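# Lay the towel flat on the table, away from basket

## Task

Get the towel lying flat as a single layer, entirely on the table top and, viewed from overhead, not overlapping the basket anywhere. The basket must end up standing upright with all of its base resting on the table. Finally release everything and pull the hands away.

## Robot and tools

Robot: two arms, left_arm and right_arm, each ending in a five-finger hand. right_arm has a right hand, left_arm a mirrored left hand. Left_arm sits on the +y side. Base positions (scene frame): left_arm (+0.018, +0.330, +0.033) m, right_arm (-0.003, -0.229, +0.021) m, each turned very slightly about z. A camera stand stands behind the arms.

Frames. Scene frame: origin at table-top height, halfway between the nominal bases, +x out over the table, +z up, +y toward left_arm. Fixed cameras and the table use it. Every hand pose, velocity, Hand target and wrist-camera pose in results is in that arm's own base frame, and pose offsets run along that arm's base axes, with rotation about the Hand target's position.

Hand point: a point fixed to the palm, about 0.15 m out from the wrist flange along the fingers and 0.05 m in front of the palm. Its +z runs along straight fingers, +y out of the palm, +x across the palm away from the thumb (for the left hand +x points toward the thumb). Straight fingers reach 6-7 cm past the point and sit 6 cm behind it along -y. A wrist bracket on the little-finger side can strike things.

Row layout (used by execute_actions and move): 28 numbers, each in [-1, 1]. Numbers 1-14 are left_arm, 15-28 right_arm, always both even if one arm idles. Per arm: dx, dy, dz, rx, ry, rz, then little, ring, middle, index, thumb_bend, thumb_turn, force_limit, speed. dx..rz are an offset, not a pose: added to the Hand target the arm had when the action (or move) started; 1.0 equals 0.6 m or 180 degrees; rx, ry, rz form one rotation vector. All six zero re-requests the current Hand target. Finger and thumb numbers are absolute targets: +1 open/straight, -1 curled; thumb_turn +1 beside the palm, -1 across in front of it. force_limit maps -1..+1 to roughly 0..10 N at the fingertip (0..15 N for the two thumb motors). speed rises from near zero at -1 to full at +0.48 and stays full above; use -0.94 or lower for a gentle close. There is no 'no change' value: to keep a hand as it is, resend the last eight hand numbers actually executed for it (or, if none yet this scene, its hand_measured six plus hand_force_limit and hand_speed). To squeeze harder, raise force_limit and send a target more closed than hand_measured; to loosen, send one more open.

execute_actions: actions is a list of actions; each action is a table of up to 15 rows, one per 1/30 s step, the last row held if shorter. Each row of an action counts from the same start pose, and repeating an offset in a new action moves further. cameras: list of names, ["all"], or []; images come only when asked or when actions is empty.

move: target is one 28-number row or up to 15 rows; every row's offsets count from the same starting Hand targets. speed: m/s per path, 0.002 to 4.3, default 0.25 (turns up to twice that in rad/s), one number or one per target. blend: corner rounding in metres, default 0 = stop at each target. blocking=false returns after about 0.5 s while motion continues. Paths are straight, do not avoid obstacles or the other arm, and stop after 10 s. The result ends with a move: line (done, off_target, moving, held, fault) plus limits (paced = pose clipped, held = steps withheld). Keep paths away from an arm's own base to avoid changing its posture.

wait: seconds 0 to 10; arms keep their last command. stop: brakes a running move. zoom_image: camera (cam_high, cam_low, cam_left_wrist, cam_right_wrist) and region [x0, y0, x1, y1] in pixels, at most 504 by 504. show_instructions: shows reference pages. finished_scene: scene = the current scene's number; irreversible.

Results: end_effector_position (m) and end_effector_quat_wxyz in base frame; Hand target (next offsets start from it, after a 40-degree orientation clip per step); joint positions, velocities, torques; hand_measured, hand_stopped_by (moving, target, force, stalled, fault) and hand_load_n, each six values in the motor order above. A dropped grip shows as hand_load_n near 0. A resting hand point commonly lies 1-3 cm (up to 5 cm) short, mostly low; that is not contact. Send the missing distance if needed. Cameras: cam_high and cam_low 896x504, wrist fisheye cameras 616x616.

Joint ranges (rad): waist ±2.880, shoulder 0 to 3.142, elbow 0 to 3.019, wrist pitch -1.693 to 1.571, wrist yaw ±1.571, wrist roll ±2.094.

Avoid: anything leaving the table or being left off it; dropping or releasing moving items; fast impacts, especially on fixed or heavy things; pressing one hand against the other or gripping the other hand's fingers; excessive finger forces; arm stops. A blocked arm keeps pushing until commanded back past its hand point. Long holding, stretched reach or pushing toward unreachable poses heats motors: MOTOR HOT appears at 85 °C, and at 100 °C the arm goes limp for 30-60 s or more.

Each tool is called after "Request:" in YAML: its name, and indented under it one key for each argument.

Reference images:

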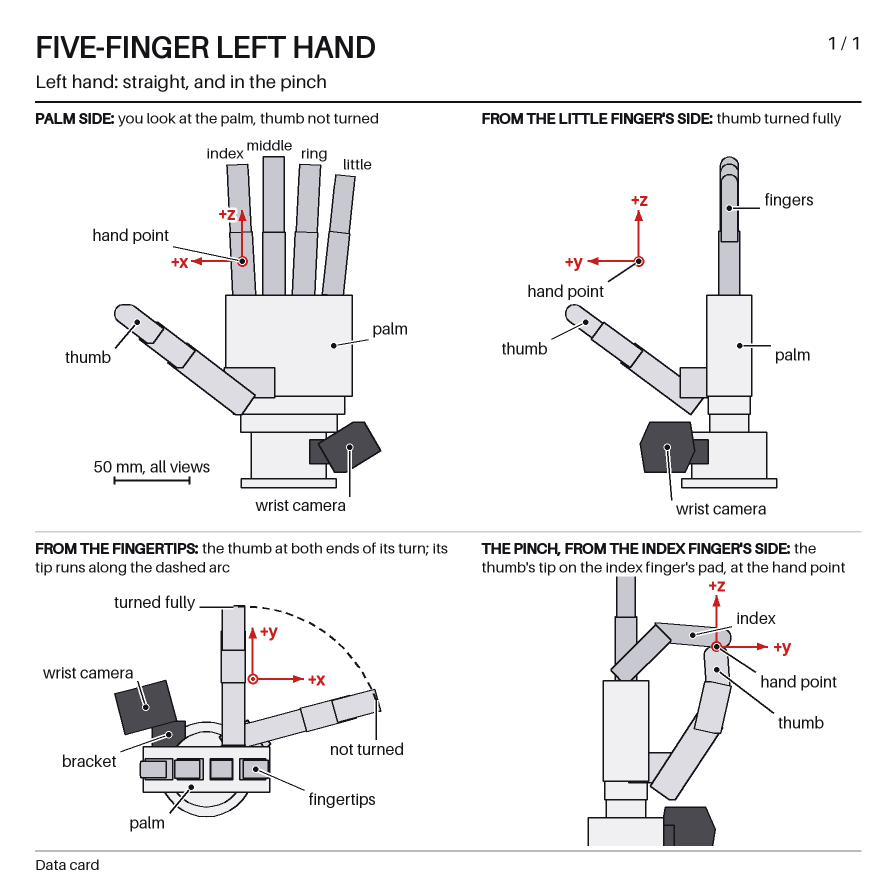

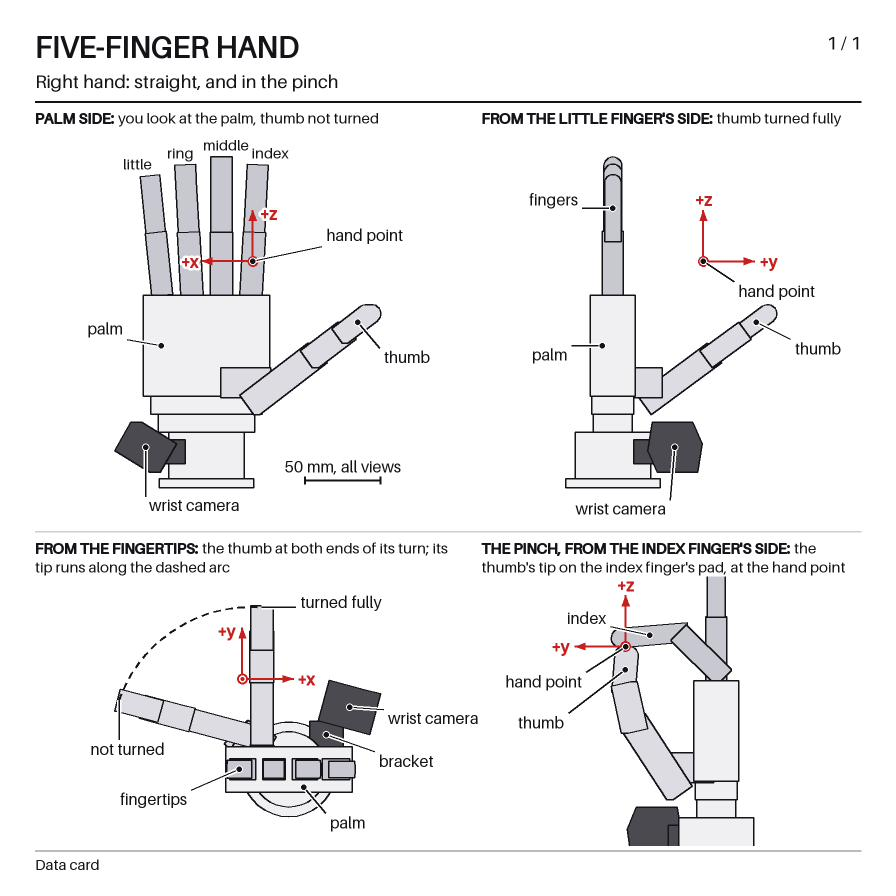

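## Session

Request:
execute_actions:
  actions: []

Scene clock: 0.00 s.
left_arm: end_effector_position=(+0.4756, -0.3329, +0.1186) hand_measured=(+1.000, +1.000, +1.000, +1.000, +1.000, +1.000) hand_load_n=(+0.0, +0.0, +0.0, +0.0, +0.0, +0.0) hand_stopped_by=(target, target, target, target, target, target) hand_force_limit=0.00 hand_speed=-0.80 end_effector_quat_wxyz=(-0.063, -0.032, +0.708, -0.703) | right_arm: end_effector_position=(+0.7297, -0.3420, +0.1722) hand_measured=(+1.000, +1.000, +1.000, +1.000, +1.000, +1.000) hand_load_n=(+0.0, +0.0, +0.0, +0.0, +0.0, +0.0) hand_stopped_by=(target, target, target, target, target, target) hand_force_limit=0.00 hand_speed=-0.80 end_effector_quat_wxyz=(+0.253, -0.186, +0.940, -0.131)
Joint positions: left_arm=[-0.262 1.919 1.07 0.828 1.353 -0.114] | right_arm=[-0.548 2.224 2.264 -1.049 -0.145 0.673]
Joint velocities: within noise
Joint torques (N m): no reading
Heat: left arm: hottest elbow 39 °C; right arm: hottest waist 41 °C.
Hand target: left_arm +0.4810, -0.3343, +0.1213; -0.058, -0.027, +0.707, -0.704 | right_arm +0.7348, -0.3452, +0.1763; +0.259, -0.187, +0.938, -0.136

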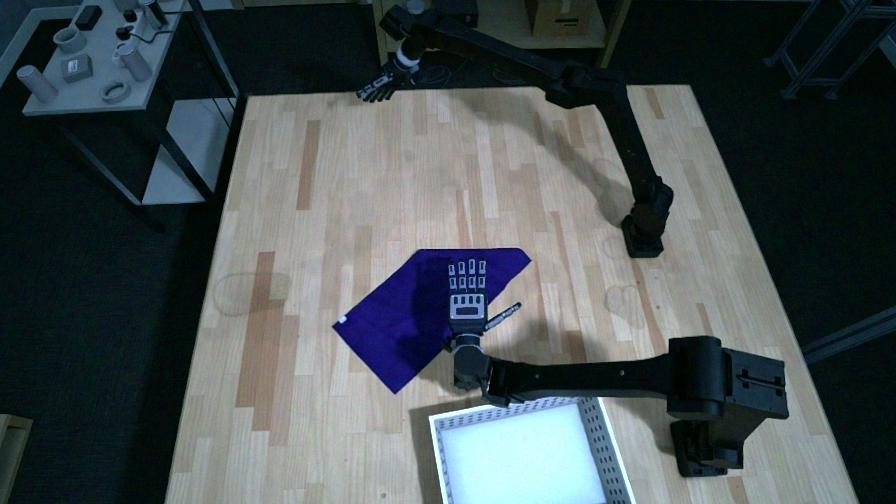

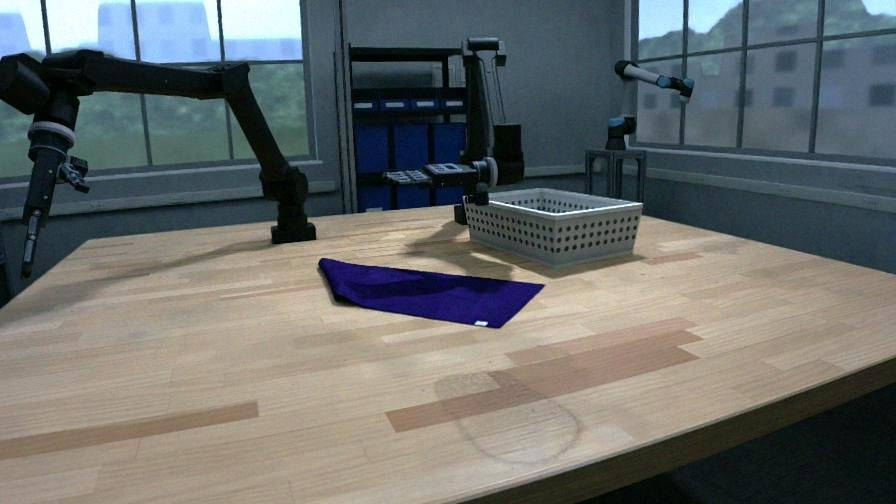

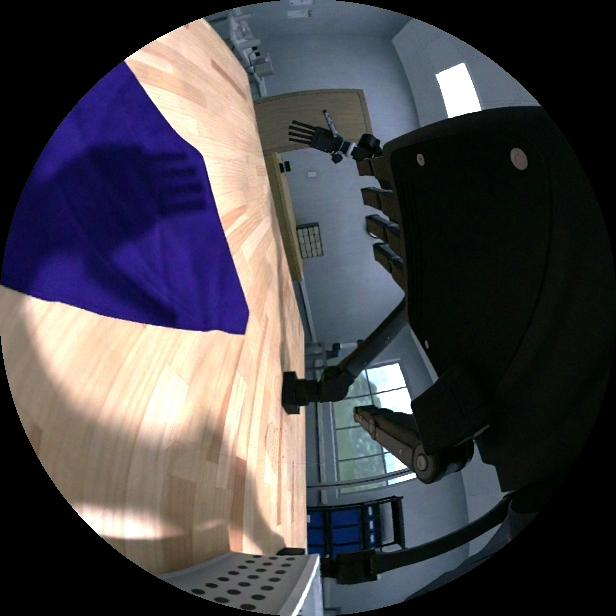

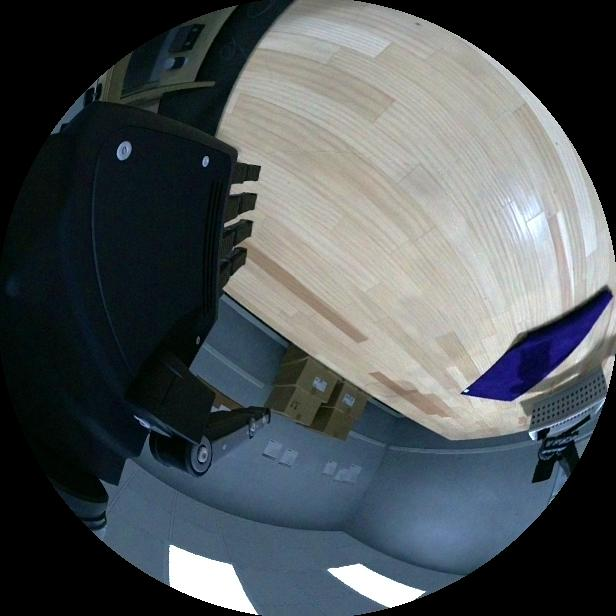

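Request:
zoom_image:
  camera: "cam_high"
  region: [310, 220, 560, 420]

Request:
zoom_image:
  camera: "cam_low"
  region: [290, 230, 570, 350]

Request:
zoom_image:
  camera: "cam_left_wrist"
  region: [0, 40, 300, 360]

Scaled by 2.016 from the camera's 896x504 image, which has a finer 1280x720 frame.

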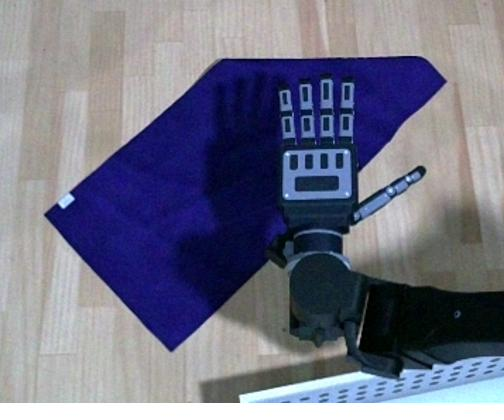

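Scaled by 1.800 from the camera's 896x504 image, which has a finer 1280x720 frame.

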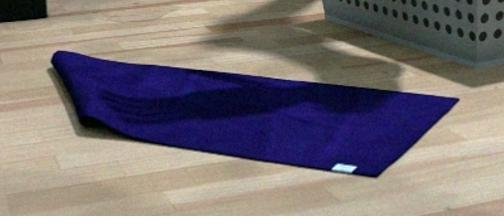

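Scaled by 1.575 from the camera's 616x616 image, which has a finer 880x880 frame.

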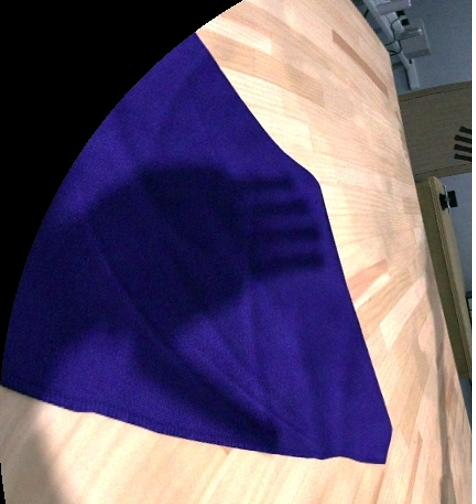

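Request:
move:
  target:
    - [0,0,0.35,0,0,0,1,1,1,1,1,1,0,-0.8, 0,0,0,0,0,0,1,1,1,1,1,1,0,-0.8]
    - [-0.33,0.17,0.42,0,0,0,1,1,1,1,1,1,0,-0.8, 0,0,0,0,0,0,1,1,1,1,1,1,0,-0.8]
  blend: 0.05
  cameras: ["all"]

Scene clock: 8.93 s.
left_arm: end_effector_position=(+0.2814, -0.2357, +0.3733) hand_measured=(+1.000, +1.000, +1.000, +1.000, +1.000, +1.000) hand_load_n=(+0.0, +0.0, +0.0, +0.0, +0.0, -0.5) hand_stopped_by=(target, target, target, target, target, target) hand_force_limit=0.00 hand_speed=-0.80 end_effector_quat_wxyz=(-0.065, -0.029, +0.705, -0.705) | right_arm: end_effector_position=(+0.7297, -0.3420, +0.1722) hand_measured=(+1.000, +1.000, +1.000, +1.000, +1.000, +1.000) hand_load_n=(-0.5, +0.0, +0.0, +0.0, +0.0, +0.0) hand_stopped_by=(target, target, target, target, target, target) hand_force_limit=0.00 hand_speed=-0.80 end_effector_quat_wxyz=(+0.253, -0.186, +0.940, -0.131)
Joint positions: left_arm=[-0.13 1.021 0.855 0.206 1.493 -0.172] | right_arm=[-0.548 2.224 2.264 -1.049 -0.145 0.673]
Joint torques (N m): left_arm=[1.44 -8.12 10.97 0.7 0.11 0.13] | right_arm=[-1.85 -17.14 12.75 1.66 -0.09 0.06]
Heat: left arm: hottest elbow 40 °C; right arm: hottest waist 41 °C.
Hand target: left_arm +0.2830, -0.2323, +0.3733; -0.059, -0.027, +0.707, -0.704 | right_arm +0.7348, -0.3452, +0.1763; +0.259, -0.187, +0.938, -0.136
Off the commanded pose: left_arm 0.004 m, 1 deg | right_arm 0.007 m, 1 deg.
move: done
camera_calibration:
cam_left_wrist: T_world_to_cam=[[-0.163503, 0.0381381, 0.985805, -0.311132], [-0.795765, 0.58553, -0.154636, 0.417107], [-0.583116, -0.809753, -0.0653872, 0.112442], [0, 0, 0, 1]] pos_world=[0.346615, -0.141313, 0.378567]

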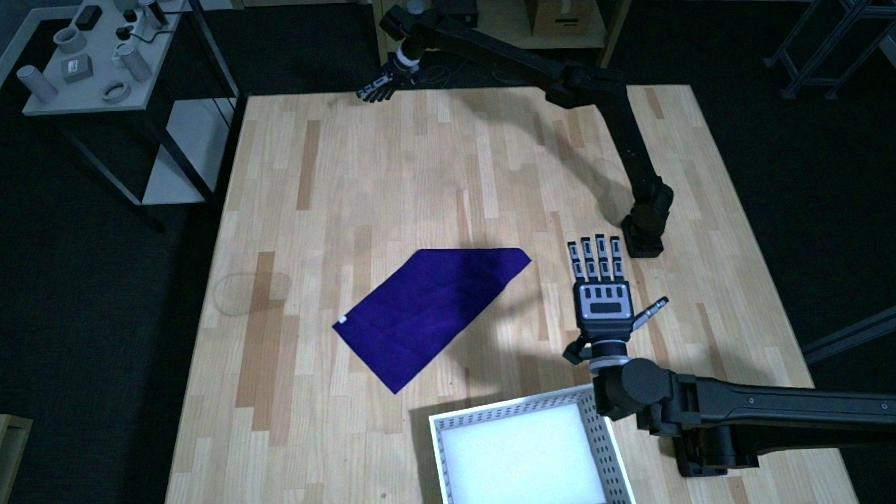

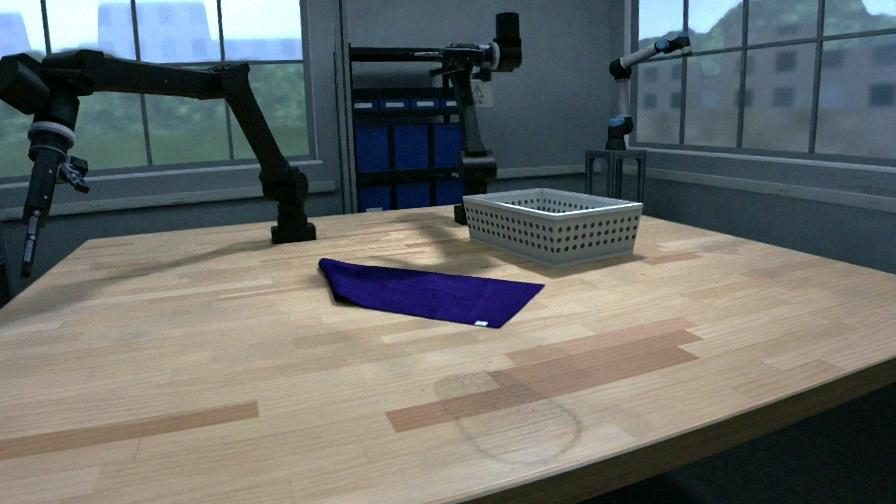

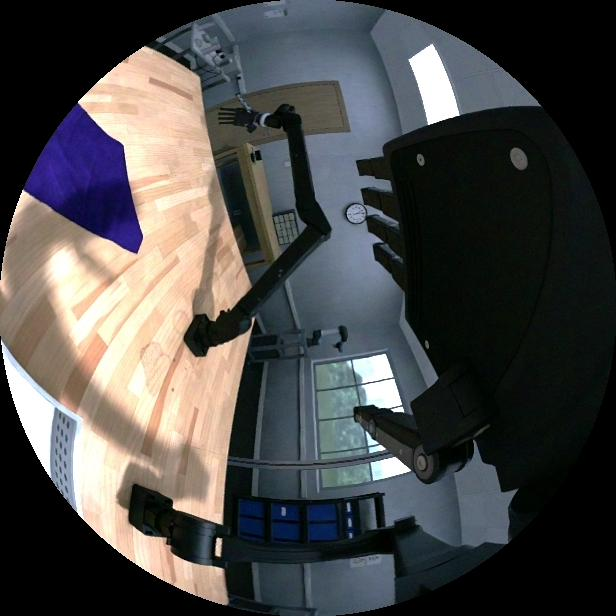

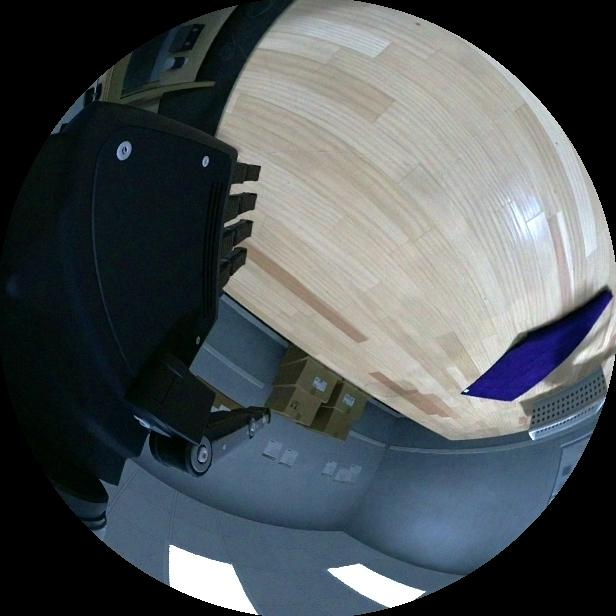

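Request:
zoom_image:
  camera: "cam_high"
  region: [320, 235, 545, 405]

Request:
zoom_image:
  camera: "cam_left_wrist"
  region: [10, 90, 170, 270]

Request:
zoom_image:
  camera: "cam_low"
  region: [310, 250, 430, 330]

Scaled by 2.240 from the camera's 896x504 image, which has a finer 1280x720 frame.

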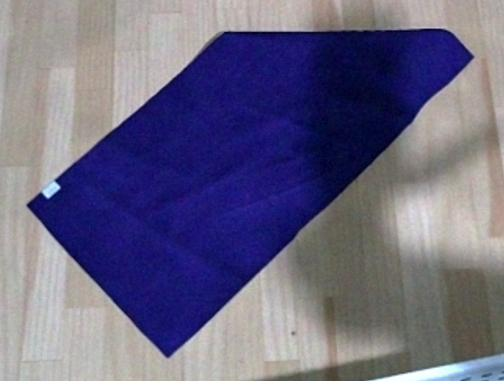

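Scaled by 2.800 from the camera's 616x616 image, which has a finer 880x880 frame.

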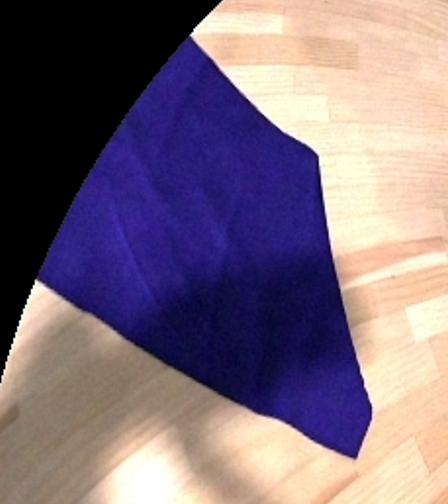

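Scaled by 4.200 from the camera's 896x504 image, which has a finer 1280x720 frame.

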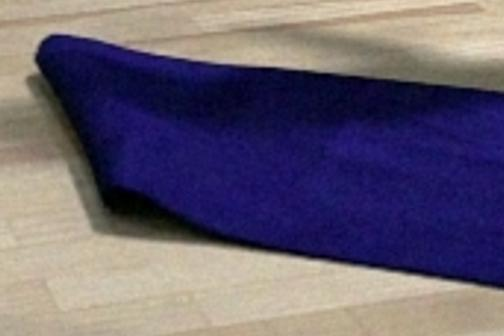

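Request:
move:
  target:
    - [-0.055,0.39,-0.04,0,0,0.333,1,1,1,1,1,1,0,-0.8, 0,0,0.2,0,0,0,1,1,1,1,1,1,0,-0.8]
    - [-0.055,0.39,-0.04,0,0,0.333,1,1,1,1,1,1,0,-0.8, -0.308,0.825,0.206,-0.1954,-0.103,0.4325,1,1,1,1,1,1,0,-0.8]
  blend: 0.05
  cameras: ["all"]

Scene clock: 24.47 s.
left_arm: end_effector_position=(+0.2522, +0.0013, +0.3490) hand_measured=(+1.000, +1.000, +1.000, +1.000, +1.000, +1.000) hand_load_n=(+0.0, +0.0, +0.0, +0.0, +0.0, -0.5) hand_stopped_by=(target, target, target, target, target, target) hand_force_limit=0.00 hand_speed=-0.80 end_effector_quat_wxyz=(+0.293, -0.380, +0.596, -0.644) | right_arm: end_effector_position=(+0.5481, +0.1484, +0.2924) hand_measured=(+1.000, +1.000, +1.000, +1.000, +1.000, +1.000) hand_load_n=(+0.0, +0.0, +0.0, +0.0, +0.5, +0.0) hand_stopped_by=(target, target, target, target, target, target) hand_force_limit=0.00 hand_speed=-0.80 end_effector_quat_wxyz=(-0.348, +0.765, -0.496, +0.215)
Joint positions: left_arm=[0.904 0.506 0.586 -0.077 1.481 -0.144] | right_arm=[0.158 1.431 1.434 -0.751 -0.211 -0.169]
Joint torques (N m): left_arm=[1.67 -1.38 11.03 0.66 0.13 0.1] | right_arm=[-1.67 -9.64 10.89 2.88 0.08 0.06]
Heat: left arm: hottest elbow 41 °C; right arm: hottest waist 41 °C.
Hand target: left_arm +0.2500, +0.0017, +0.3493; +0.301, -0.377, +0.599, -0.639 | right_arm +0.5501, +0.1498, +0.2998; -0.356, +0.764, -0.488, +0.227
Off the commanded pose: left_arm 0.002 m, 1 deg | right_arm 0.008 m, 2 deg.
move: done
camera_calibration:
cam_left_wrist: T_world_to_cam=[[-0.108411, -0.117357, 0.987155, -0.31517], [-0.906434, -0.396077, -0.146634, 0.277669], [0.408197, -0.910687, -0.063437, 0.0352254], [0, 0, 0, 1]] pos_world=[0.203142, 0.10507, 0.354072]
cam_right_wrist: T_world_to_cam=[[-0.492272, -0.473359, -0.730479, 0.553828], [-0.816703, 0.541478, 0.199495, 0.306813], [0.301105, 0.69479, -0.653148, 0.0409412], [0, 0, 0, 1]] pos_world=[0.510882, 0.0675816, 0.370093]

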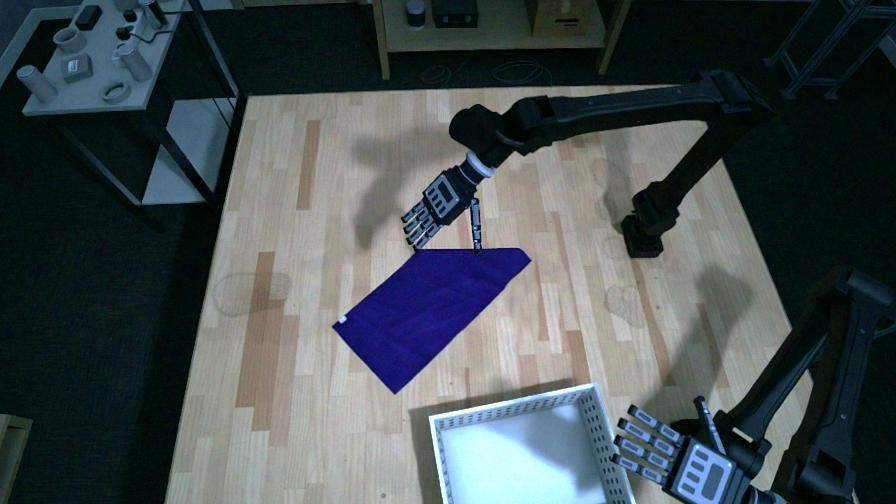

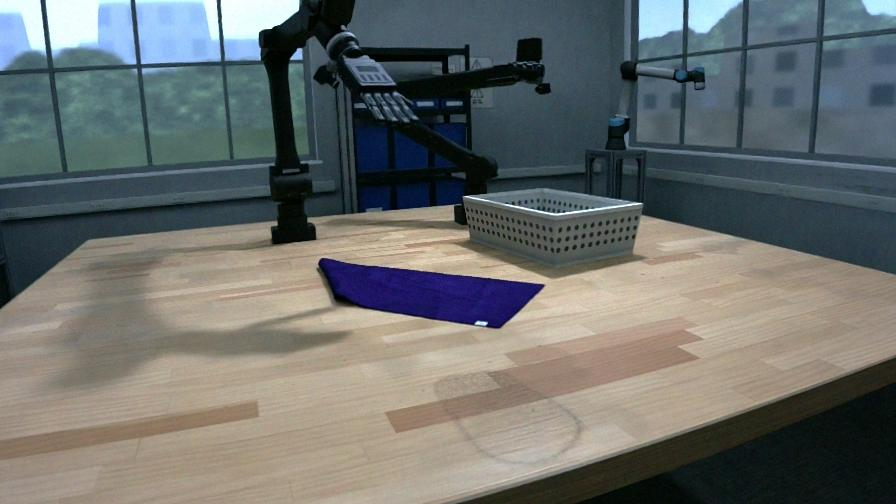

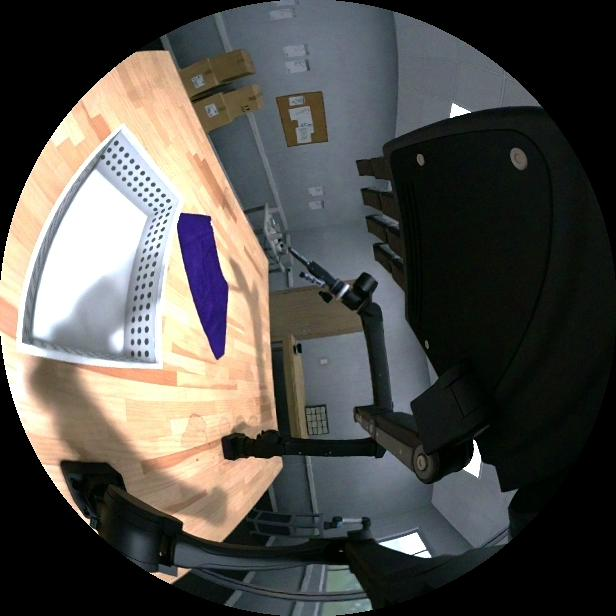

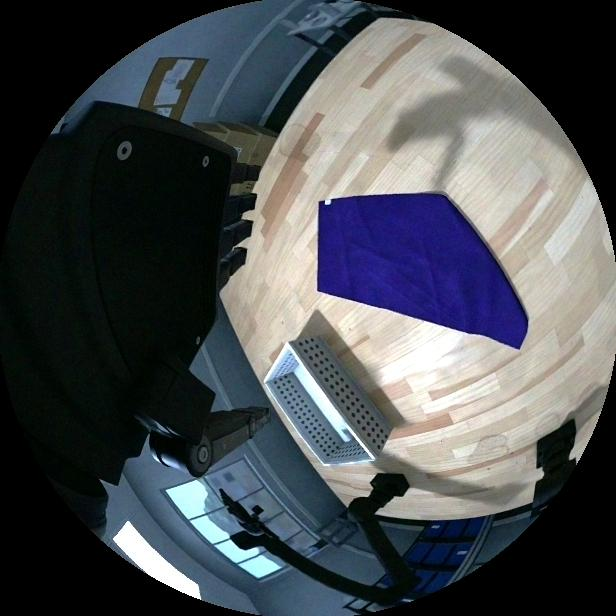

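Request:
zoom_image:
  camera: "cam_right_wrist"
  region: [300, 180, 540, 360]

Request:
zoom_image:
  camera: "cam_left_wrist"
  region: [160, 200, 250, 370]

Scaled by 2.100 from the camera's 616x616 image, which has a finer 880x880 frame.

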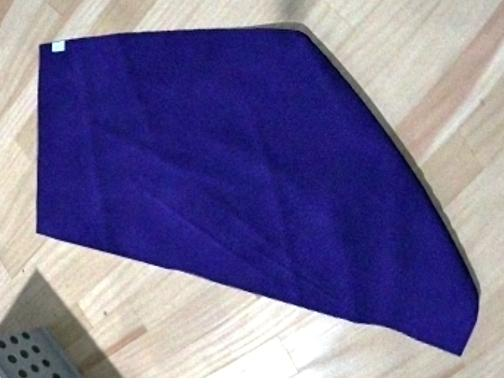

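Scaled by 2.965 from the camera's 616x616 image, which has a finer 880x880 frame.

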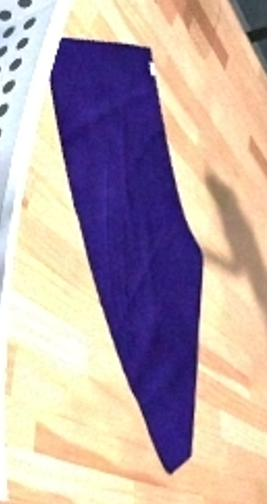

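Request:
move:
  target:
    - [0,0,0,0,0,0,1,1,1,1,1,1,0,-0.8, 0.2,0.35,-0.1,0,0,0.022,-1,-1,0,0,1,-1,-0.4,0]
    - [0,0,0,0,0,0,1,1,1,1,1,1,0,-0.8, 0.24,0.38,-0.333,0,0,0.022,-1,-1,0,0,1,-1,-0.4,0]
  blend: 0.05
  cameras: ["all"]

Scene clock: 30.67 s.
left_arm: end_effector_position=(+0.2522, +0.0013, +0.3490) hand_measured=(+1.000, +1.000, +1.000, +1.000, +1.000, +1.000) hand_load_n=(+0.0, +0.0, +0.0, +0.0, +0.0, +0.0) hand_stopped_by=(target, target, target, target, target, target) hand_force_limit=0.00 hand_speed=-0.80 end_effector_quat_wxyz=(+0.293, -0.380, +0.596, -0.644) | right_arm: end_effector_position=(+0.6906, +0.3664, +0.1100) hand_measured=(-1.000, -1.000, +0.000, +0.000, +1.000, -1.000) hand_load_n=(+0.0, +0.0, +0.0, +0.0, +0.0, +0.0) hand_stopped_by=(target, target, target, target, target, target) hand_force_limit=-0.40 hand_speed=0.00 end_effector_quat_wxyz=(-0.360, +0.781, -0.462, +0.215)
Joint positions: left_arm=[0.904 0.506 0.586 -0.077 1.481 -0.144] | right_arm=[0.442 2.034 1.744 -0.417 -0.043 -0.041]
Joint torques (N m): left_arm=[1.67 -1.49 10.93 0.73 0.12 0.11] | right_arm=[0.21 -13.27 11.7 2.73 0.22 0.14]
Heat: left arm: hottest elbow 42 °C; right arm: hottest elbow 41 °C.
Hand target: left_arm +0.2500, +0.0016, +0.3493; +0.301, -0.377, +0.599, -0.639 | right_arm +0.6940, +0.3780, +0.1000; -0.364, +0.781, -0.461, +0.215
Off the commanded pose: left_arm 0.002 m, 1 deg | right_arm 0.016 m, 0 deg.
move: off_target (right_arm)
camera_calibration:
cam_left_wrist: T_world_to_cam=[[-0.108411, -0.117357, 0.987155, -0.31517], [-0.906434, -0.396077, -0.146634, 0.277669], [0.408197, -0.910687, -0.063437, 0.0352254], [0, 0, 0, 1]] pos_world=[0.203142, 0.10507, 0.354072]
cam_right_wrist: T_world_to_cam=[[-0.435269, -0.512956, -0.739876, 0.570126], [-0.859205, 0.482136, 0.171205, 0.395754], [0.2689, 0.710226, -0.650594, -0.256328], [0, 0, 0, 1]] pos_world=[0.657119, 0.283693, 0.187301]

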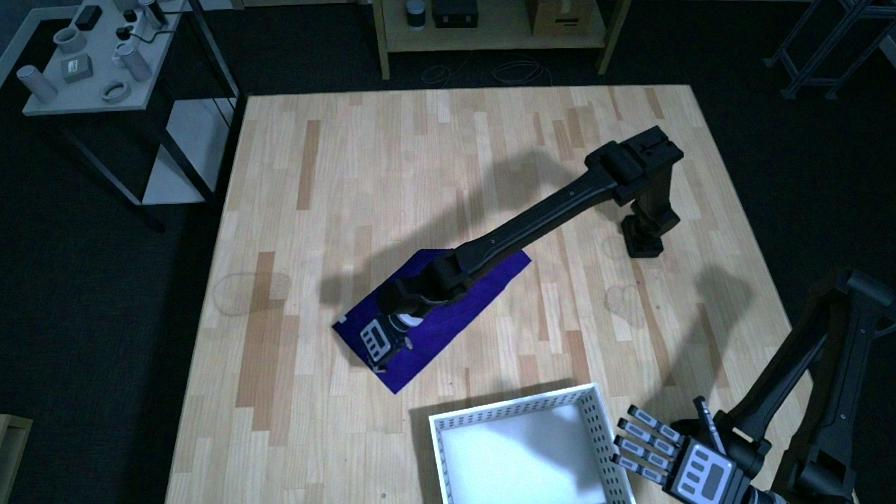

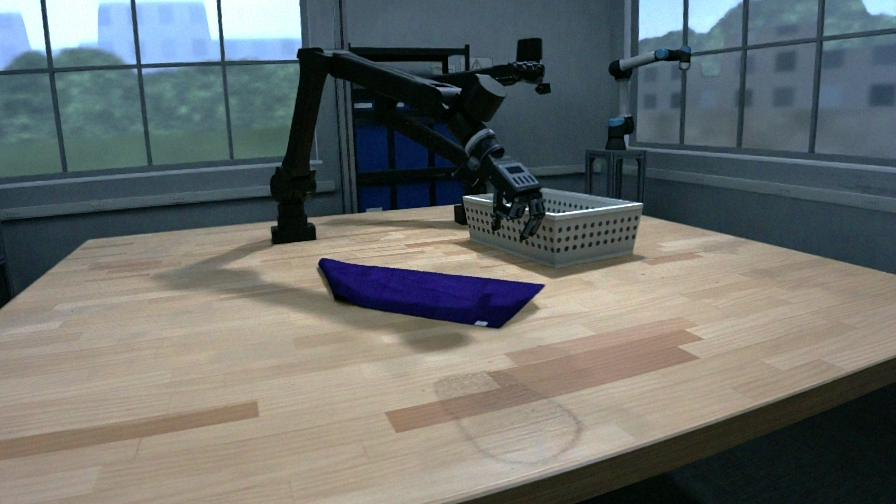

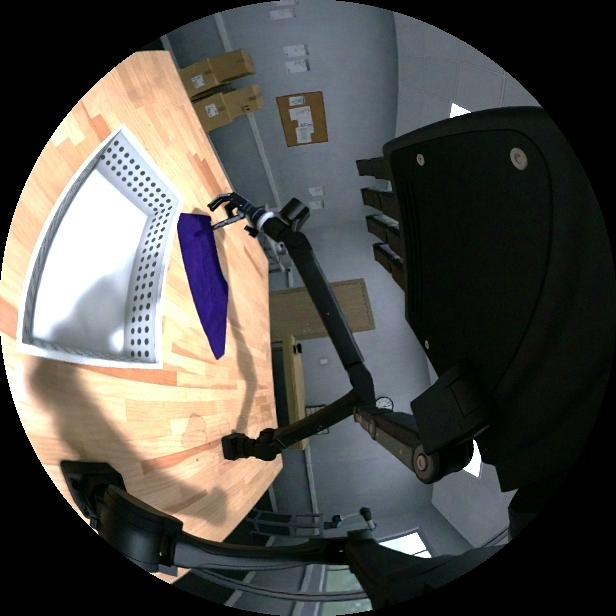

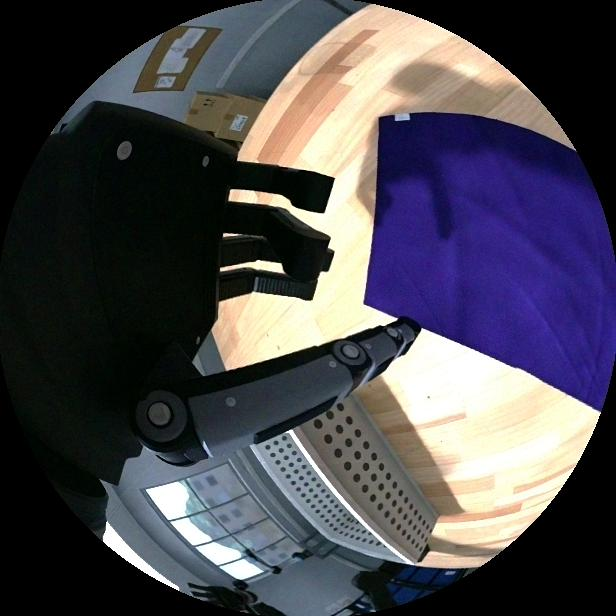

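Request:
move:
  target: [0,0,0,0,0,0,1,1,1,1,1,1,0,-0.8, 0.005,0.012,-0.12,0,0,0,-1,-1,0.35,0.35,1,-1,-0.4,0]
  speed: 0.12
  cameras: ["cam_low","cam_left_wrist","cam_right_wrist"]

Scene clock: 36.43 s.
left_arm: end_effector_position=(+0.2522, +0.0013, +0.3490) hand_measured=(+1.000, +1.000, +1.000, +1.000, +1.000, +1.000) hand_load_n=(+0.0, +0.0, +0.0, +0.0, +0.0, +0.0) hand_stopped_by=(target, target, target, target, target, target) hand_force_limit=0.00 hand_speed=-0.80 end_effector_quat_wxyz=(+0.293, -0.380, +0.596, -0.644) | right_arm: end_effector_position=(+0.6961, +0.3731, +0.0397) hand_measured=(-1.000, -1.000, +0.350, +0.350, +1.000, -1.000) hand_load_n=(+0.0, +0.0, +0.0, +0.0, +0.0, +0.5) hand_stopped_by=(target, target, target, target, target, target) hand_force_limit=-0.40 hand_speed=0.00 end_effector_quat_wxyz=(-0.361, +0.781, -0.463, +0.216)
Joint positions: left_arm=[0.904 0.506 0.586 -0.077 1.481 -0.144] | right_arm=[0.447 2.12 1.692 -0.276 -0.037 -0.036]
Joint torques (N m): left_arm=[1.67 -1.44 11.03 0.73 0.13 0.11] | right_arm=[0.21 -14.33 11.26 2.89 0.2 0.18]
Heat: left arm: hottest elbow 42 °C; right arm: hottest elbow 41 °C.
Hand target: left_arm +0.2500, +0.0016, +0.3493; +0.301, -0.377, +0.599, -0.639 | right_arm +0.6971, +0.3852, +0.0282; -0.364, +0.781, -0.461, +0.215
Off the commanded pose: left_arm 0.002 m, 1 deg | right_arm 0.017 m, 0 deg.
move: off_target (right_arm)
camera_calibration:
cam_left_wrist: T_world_to_cam=[[-0.108411, -0.117357, 0.987155, -0.31517], [-0.906434, -0.396077, -0.146634, 0.277669], [0.408197, -0.910687, -0.063437, 0.0352254], [0, 0, 0, 1]] pos_world=[0.203142, 0.10507, 0.354072]
cam_right_wrist: T_world_to_cam=[[-0.434633, -0.511774, -0.741068, 0.523017], [-0.858772, 0.483388, 0.169843, 0.408515], [0.271301, 0.710228, -0.649594, -0.309896], [0, 0, 0, 1]] pos_world=[0.662217, 0.290292, 0.116901]
Images, in order (width x height): cam_low 896x504, cam_left_wrist 616x616, cam_right_wrist 616x616.

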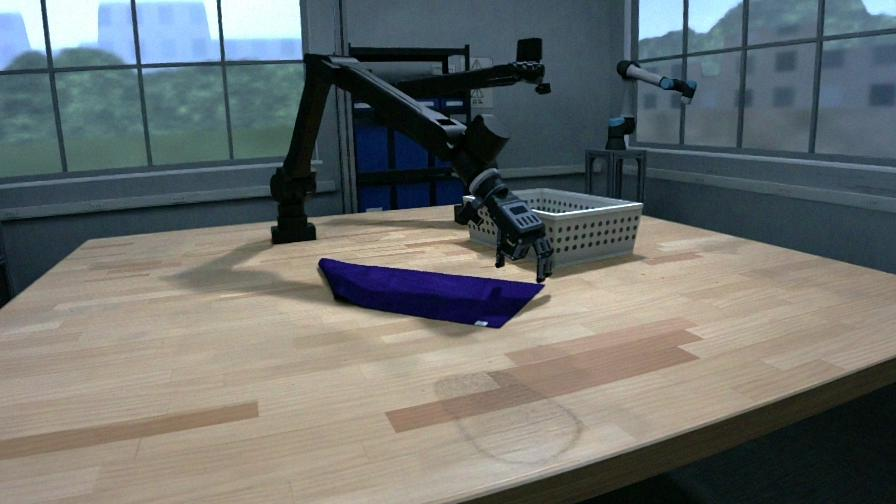

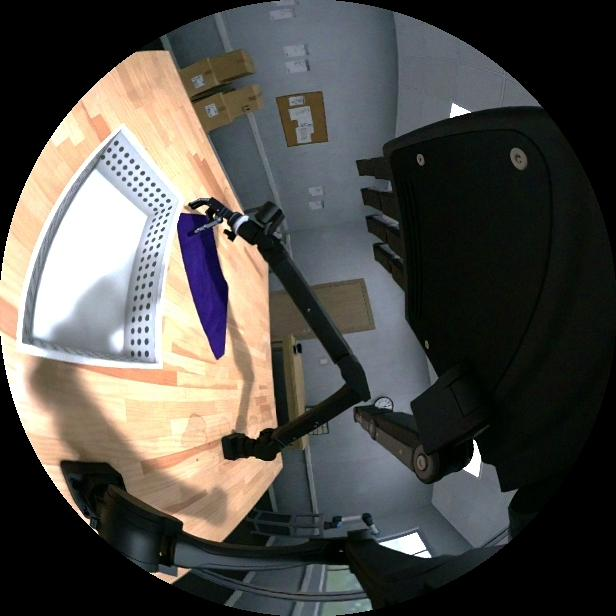

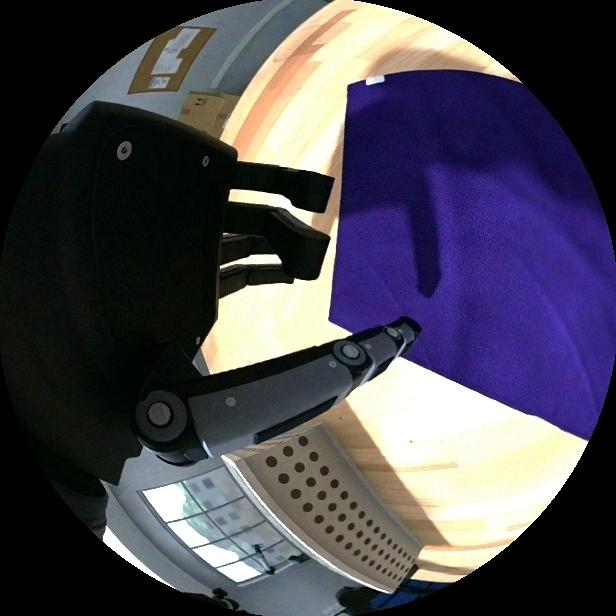

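Request:
move:
  target: [0,0,0,0,0,0,1,1,1,1,1,1,0,-0.8, -0.013,0.027,-0.042,0,0,0,-1,-1,0.35,0.35,1,-1,-0.4,0]
  speed: 0.08
  cameras: ["cam_low","cam_right_wrist"]

Scene clock: 38.40 s.
left_arm: end_effector_position=(+0.2522, +0.0013, +0.3490) hand_measured=(+1.000, +1.000, +1.000, +1.000, +1.000, +1.000) hand_load_n=(+0.0, +0.0, +0.0, +0.0, +0.0, -0.5) hand_stopped_by=(target, target, target, target, target, target) hand_force_limit=0.00 hand_speed=-0.80 end_effector_quat_wxyz=(+0.293, -0.380, +0.596, -0.644) | right_arm: end_effector_position=(+0.6897, +0.3940, +0.0222) hand_measured=(-1.000, -1.000, +0.350, +0.350, +1.000, -1.000) hand_load_n=(+0.0, +0.0, +0.0, +0.0, +0.0, +0.0) hand_stopped_by=(target, target, target, target, target, target) hand_force_limit=-0.40 hand_speed=0.00 end_effector_quat_wxyz=(-0.365, +0.780, -0.460, +0.218)
Joint positions: left_arm=[0.904 0.506 0.586 -0.077 1.481 -0.144] | right_arm=[0.478 2.147 1.682 -0.228 -0.017 -0.02]
Joint torques (N m): left_arm=[1.61 -1.61 10.99 0.66 0.13 0.08] | right_arm=[-0.21 -13.98 10.21 3.06 0.16 0.16]
Heat: left arm: hottest elbow 42 °C; right arm: hottest elbow 41 °C.
Hand target: left_arm +0.2500, +0.0016, +0.3493; +0.301, -0.377, +0.599, -0.639 | right_arm +0.6893, +0.4012, +0.0027; -0.364, +0.781, -0.461, +0.215
Off the commanded pose: left_arm 0.002 m, 1 deg | right_arm 0.021 m, 0 deg.
move: off_target (right_arm)
camera_calibration:
cam_right_wrist: T_world_to_cam=[[-0.424948, -0.510626, -0.747449, 0.511022], [-0.862735, 0.478447, 0.163637, 0.400823], [0.274057, 0.714388, -0.64385, -0.338082], [0, 0, 0, 1]] pos_world=[0.655615, 0.310691, 0.0986992]
Images, in order (width x height): cam_low 896x504, cam_right_wrist 616x616.

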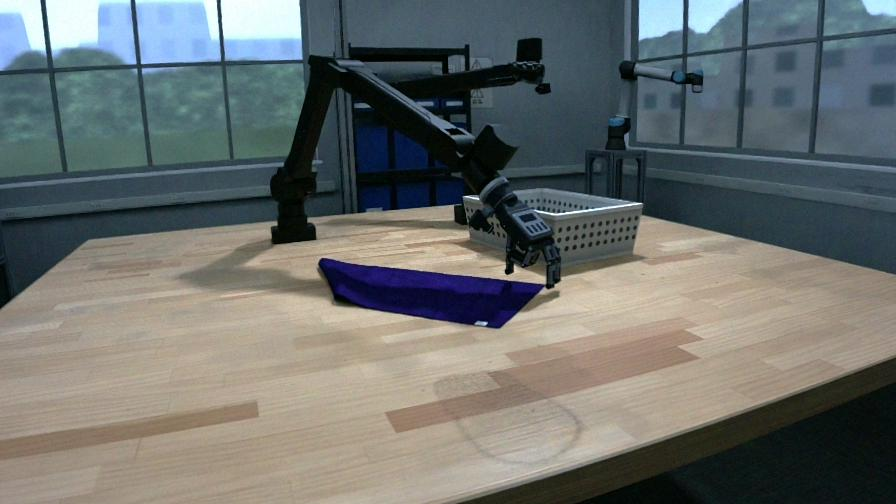

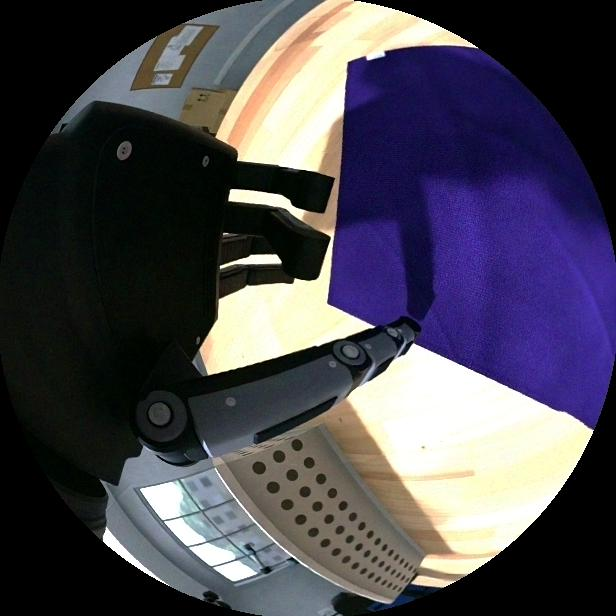

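Request:
zoom_image:
  camera: "cam_low"
  region: [470, 210, 610, 330]

Request:
zoom_image:
  camera: "cam_right_wrist"
  region: [210, 200, 470, 430]

Scaled by 3.600 from the camera's 896x504 image, which has a finer 1280x720 frame.

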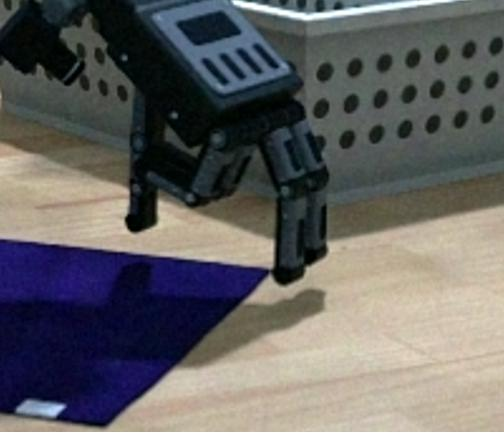

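Scaled by 1.938 from the camera's 616x616 image, which has a finer 880x880 frame.

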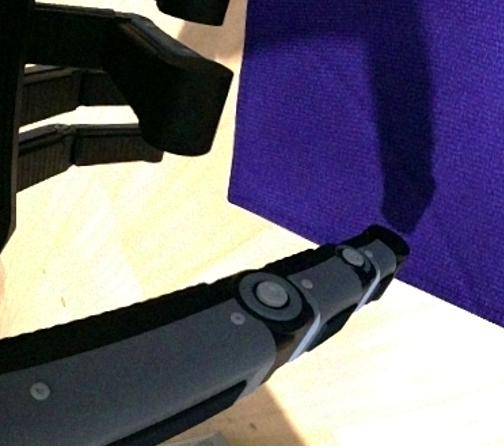

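Request:
move:
  target: [0,0,0,0,0,0,1,1,1,1,1,1,0,-0.8, 0,-0.015,-0.025,0,0,0,-1,-1,0.35,0.35,1,-1,-0.4,0]
  speed: 0.06
  cameras: ["cam_low","cam_right_wrist"]

Scene clock: 41.13 s.
left_arm: end_effector_position=(+0.2522, +0.0013, +0.3490) hand_measured=(+1.000, +1.000, +1.000, +1.000, +1.000, +1.000) hand_load_n=(+0.0, +0.0, +0.0, -0.5, +0.0, -0.5) hand_stopped_by=(target, target, target, target, target, target) hand_force_limit=0.00 hand_speed=-0.80 end_effector_quat_wxyz=(+0.293, -0.380, +0.596, -0.644) | right_arm: end_effector_position=(+0.6885, +0.3938, +0.0134) hand_measured=(-1.000, -1.000, +0.350, +0.350, +1.000, -1.000) hand_load_n=(+0.0, +0.0, +0.0, +0.0, +0.0, +0.0) hand_stopped_by=(target, target, target, target, target, target) hand_force_limit=-0.40 hand_speed=0.00 end_effector_quat_wxyz=(-0.370, +0.778, -0.458, +0.220)
Joint positions: left_arm=[0.904 0.506 0.586 -0.077 1.481 -0.144] | right_arm=[0.478 2.152 1.66 -0.19 -0.019 -0.019]
Joint torques (N m): left_arm=[1.44 -1.61 10.97 0.7 0.12 0.11] | right_arm=[-1.61 -13.74 9.98 3.22 -0.1 0.1]
Heat: left arm: hottest elbow 42 °C; right arm: hottest elbow 41 °C.
Hand target: left_arm +0.2500, +0.0016, +0.3493; +0.301, -0.377, +0.599, -0.639 | right_arm +0.6893, +0.3922, -0.0120; -0.364, +0.781, -0.461, +0.215
Off the commanded pose: left_arm 0.002 m, 1 deg | right_arm 0.026 m, 1 deg.
move: off_target (right_arm)
camera_calibration:
cam_right_wrist: T_world_to_cam=[[-0.417697, -0.506424, -0.754363, 0.497291], [-0.864726, 0.476422, 0.158971, 0.403519], [0.278889, 0.718719, -0.636918, -0.348388], [0, 0, 0, 1]] pos_world=[0.653812, 0.309988, 0.0890958]
Images, in order (width x height): cam_low 896x504, cam_right_wrist 616x616.

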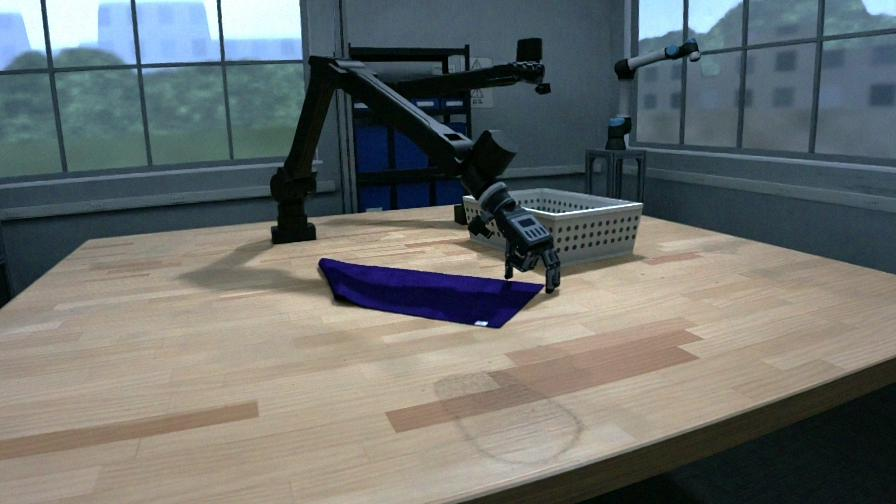

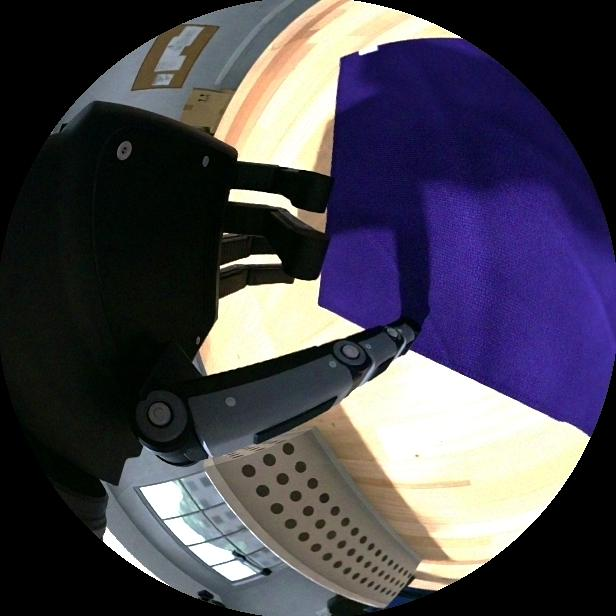

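Request:
zoom_image:
  camera: "cam_low"
  region: [470, 210, 610, 330]

Request:
zoom_image:
  camera: "cam_right_wrist"
  region: [210, 200, 470, 430]

Scaled by 3.600 from the camera's 896x504 image, which has a finer 1280x720 frame.

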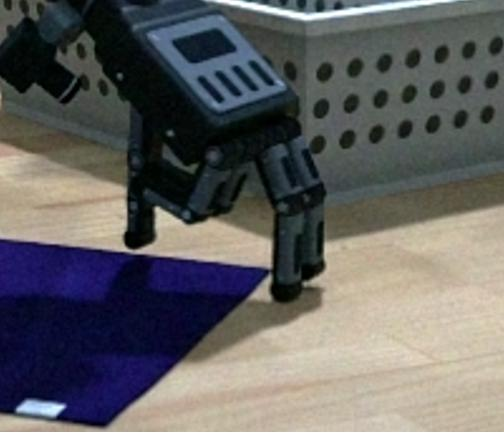

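Scaled by 1.938 from the camera's 616x616 image, which has a finer 880x880 frame.

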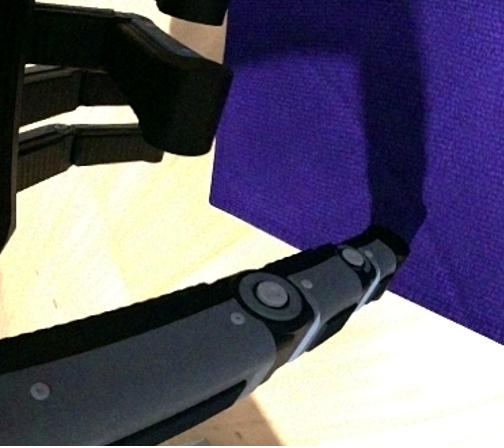

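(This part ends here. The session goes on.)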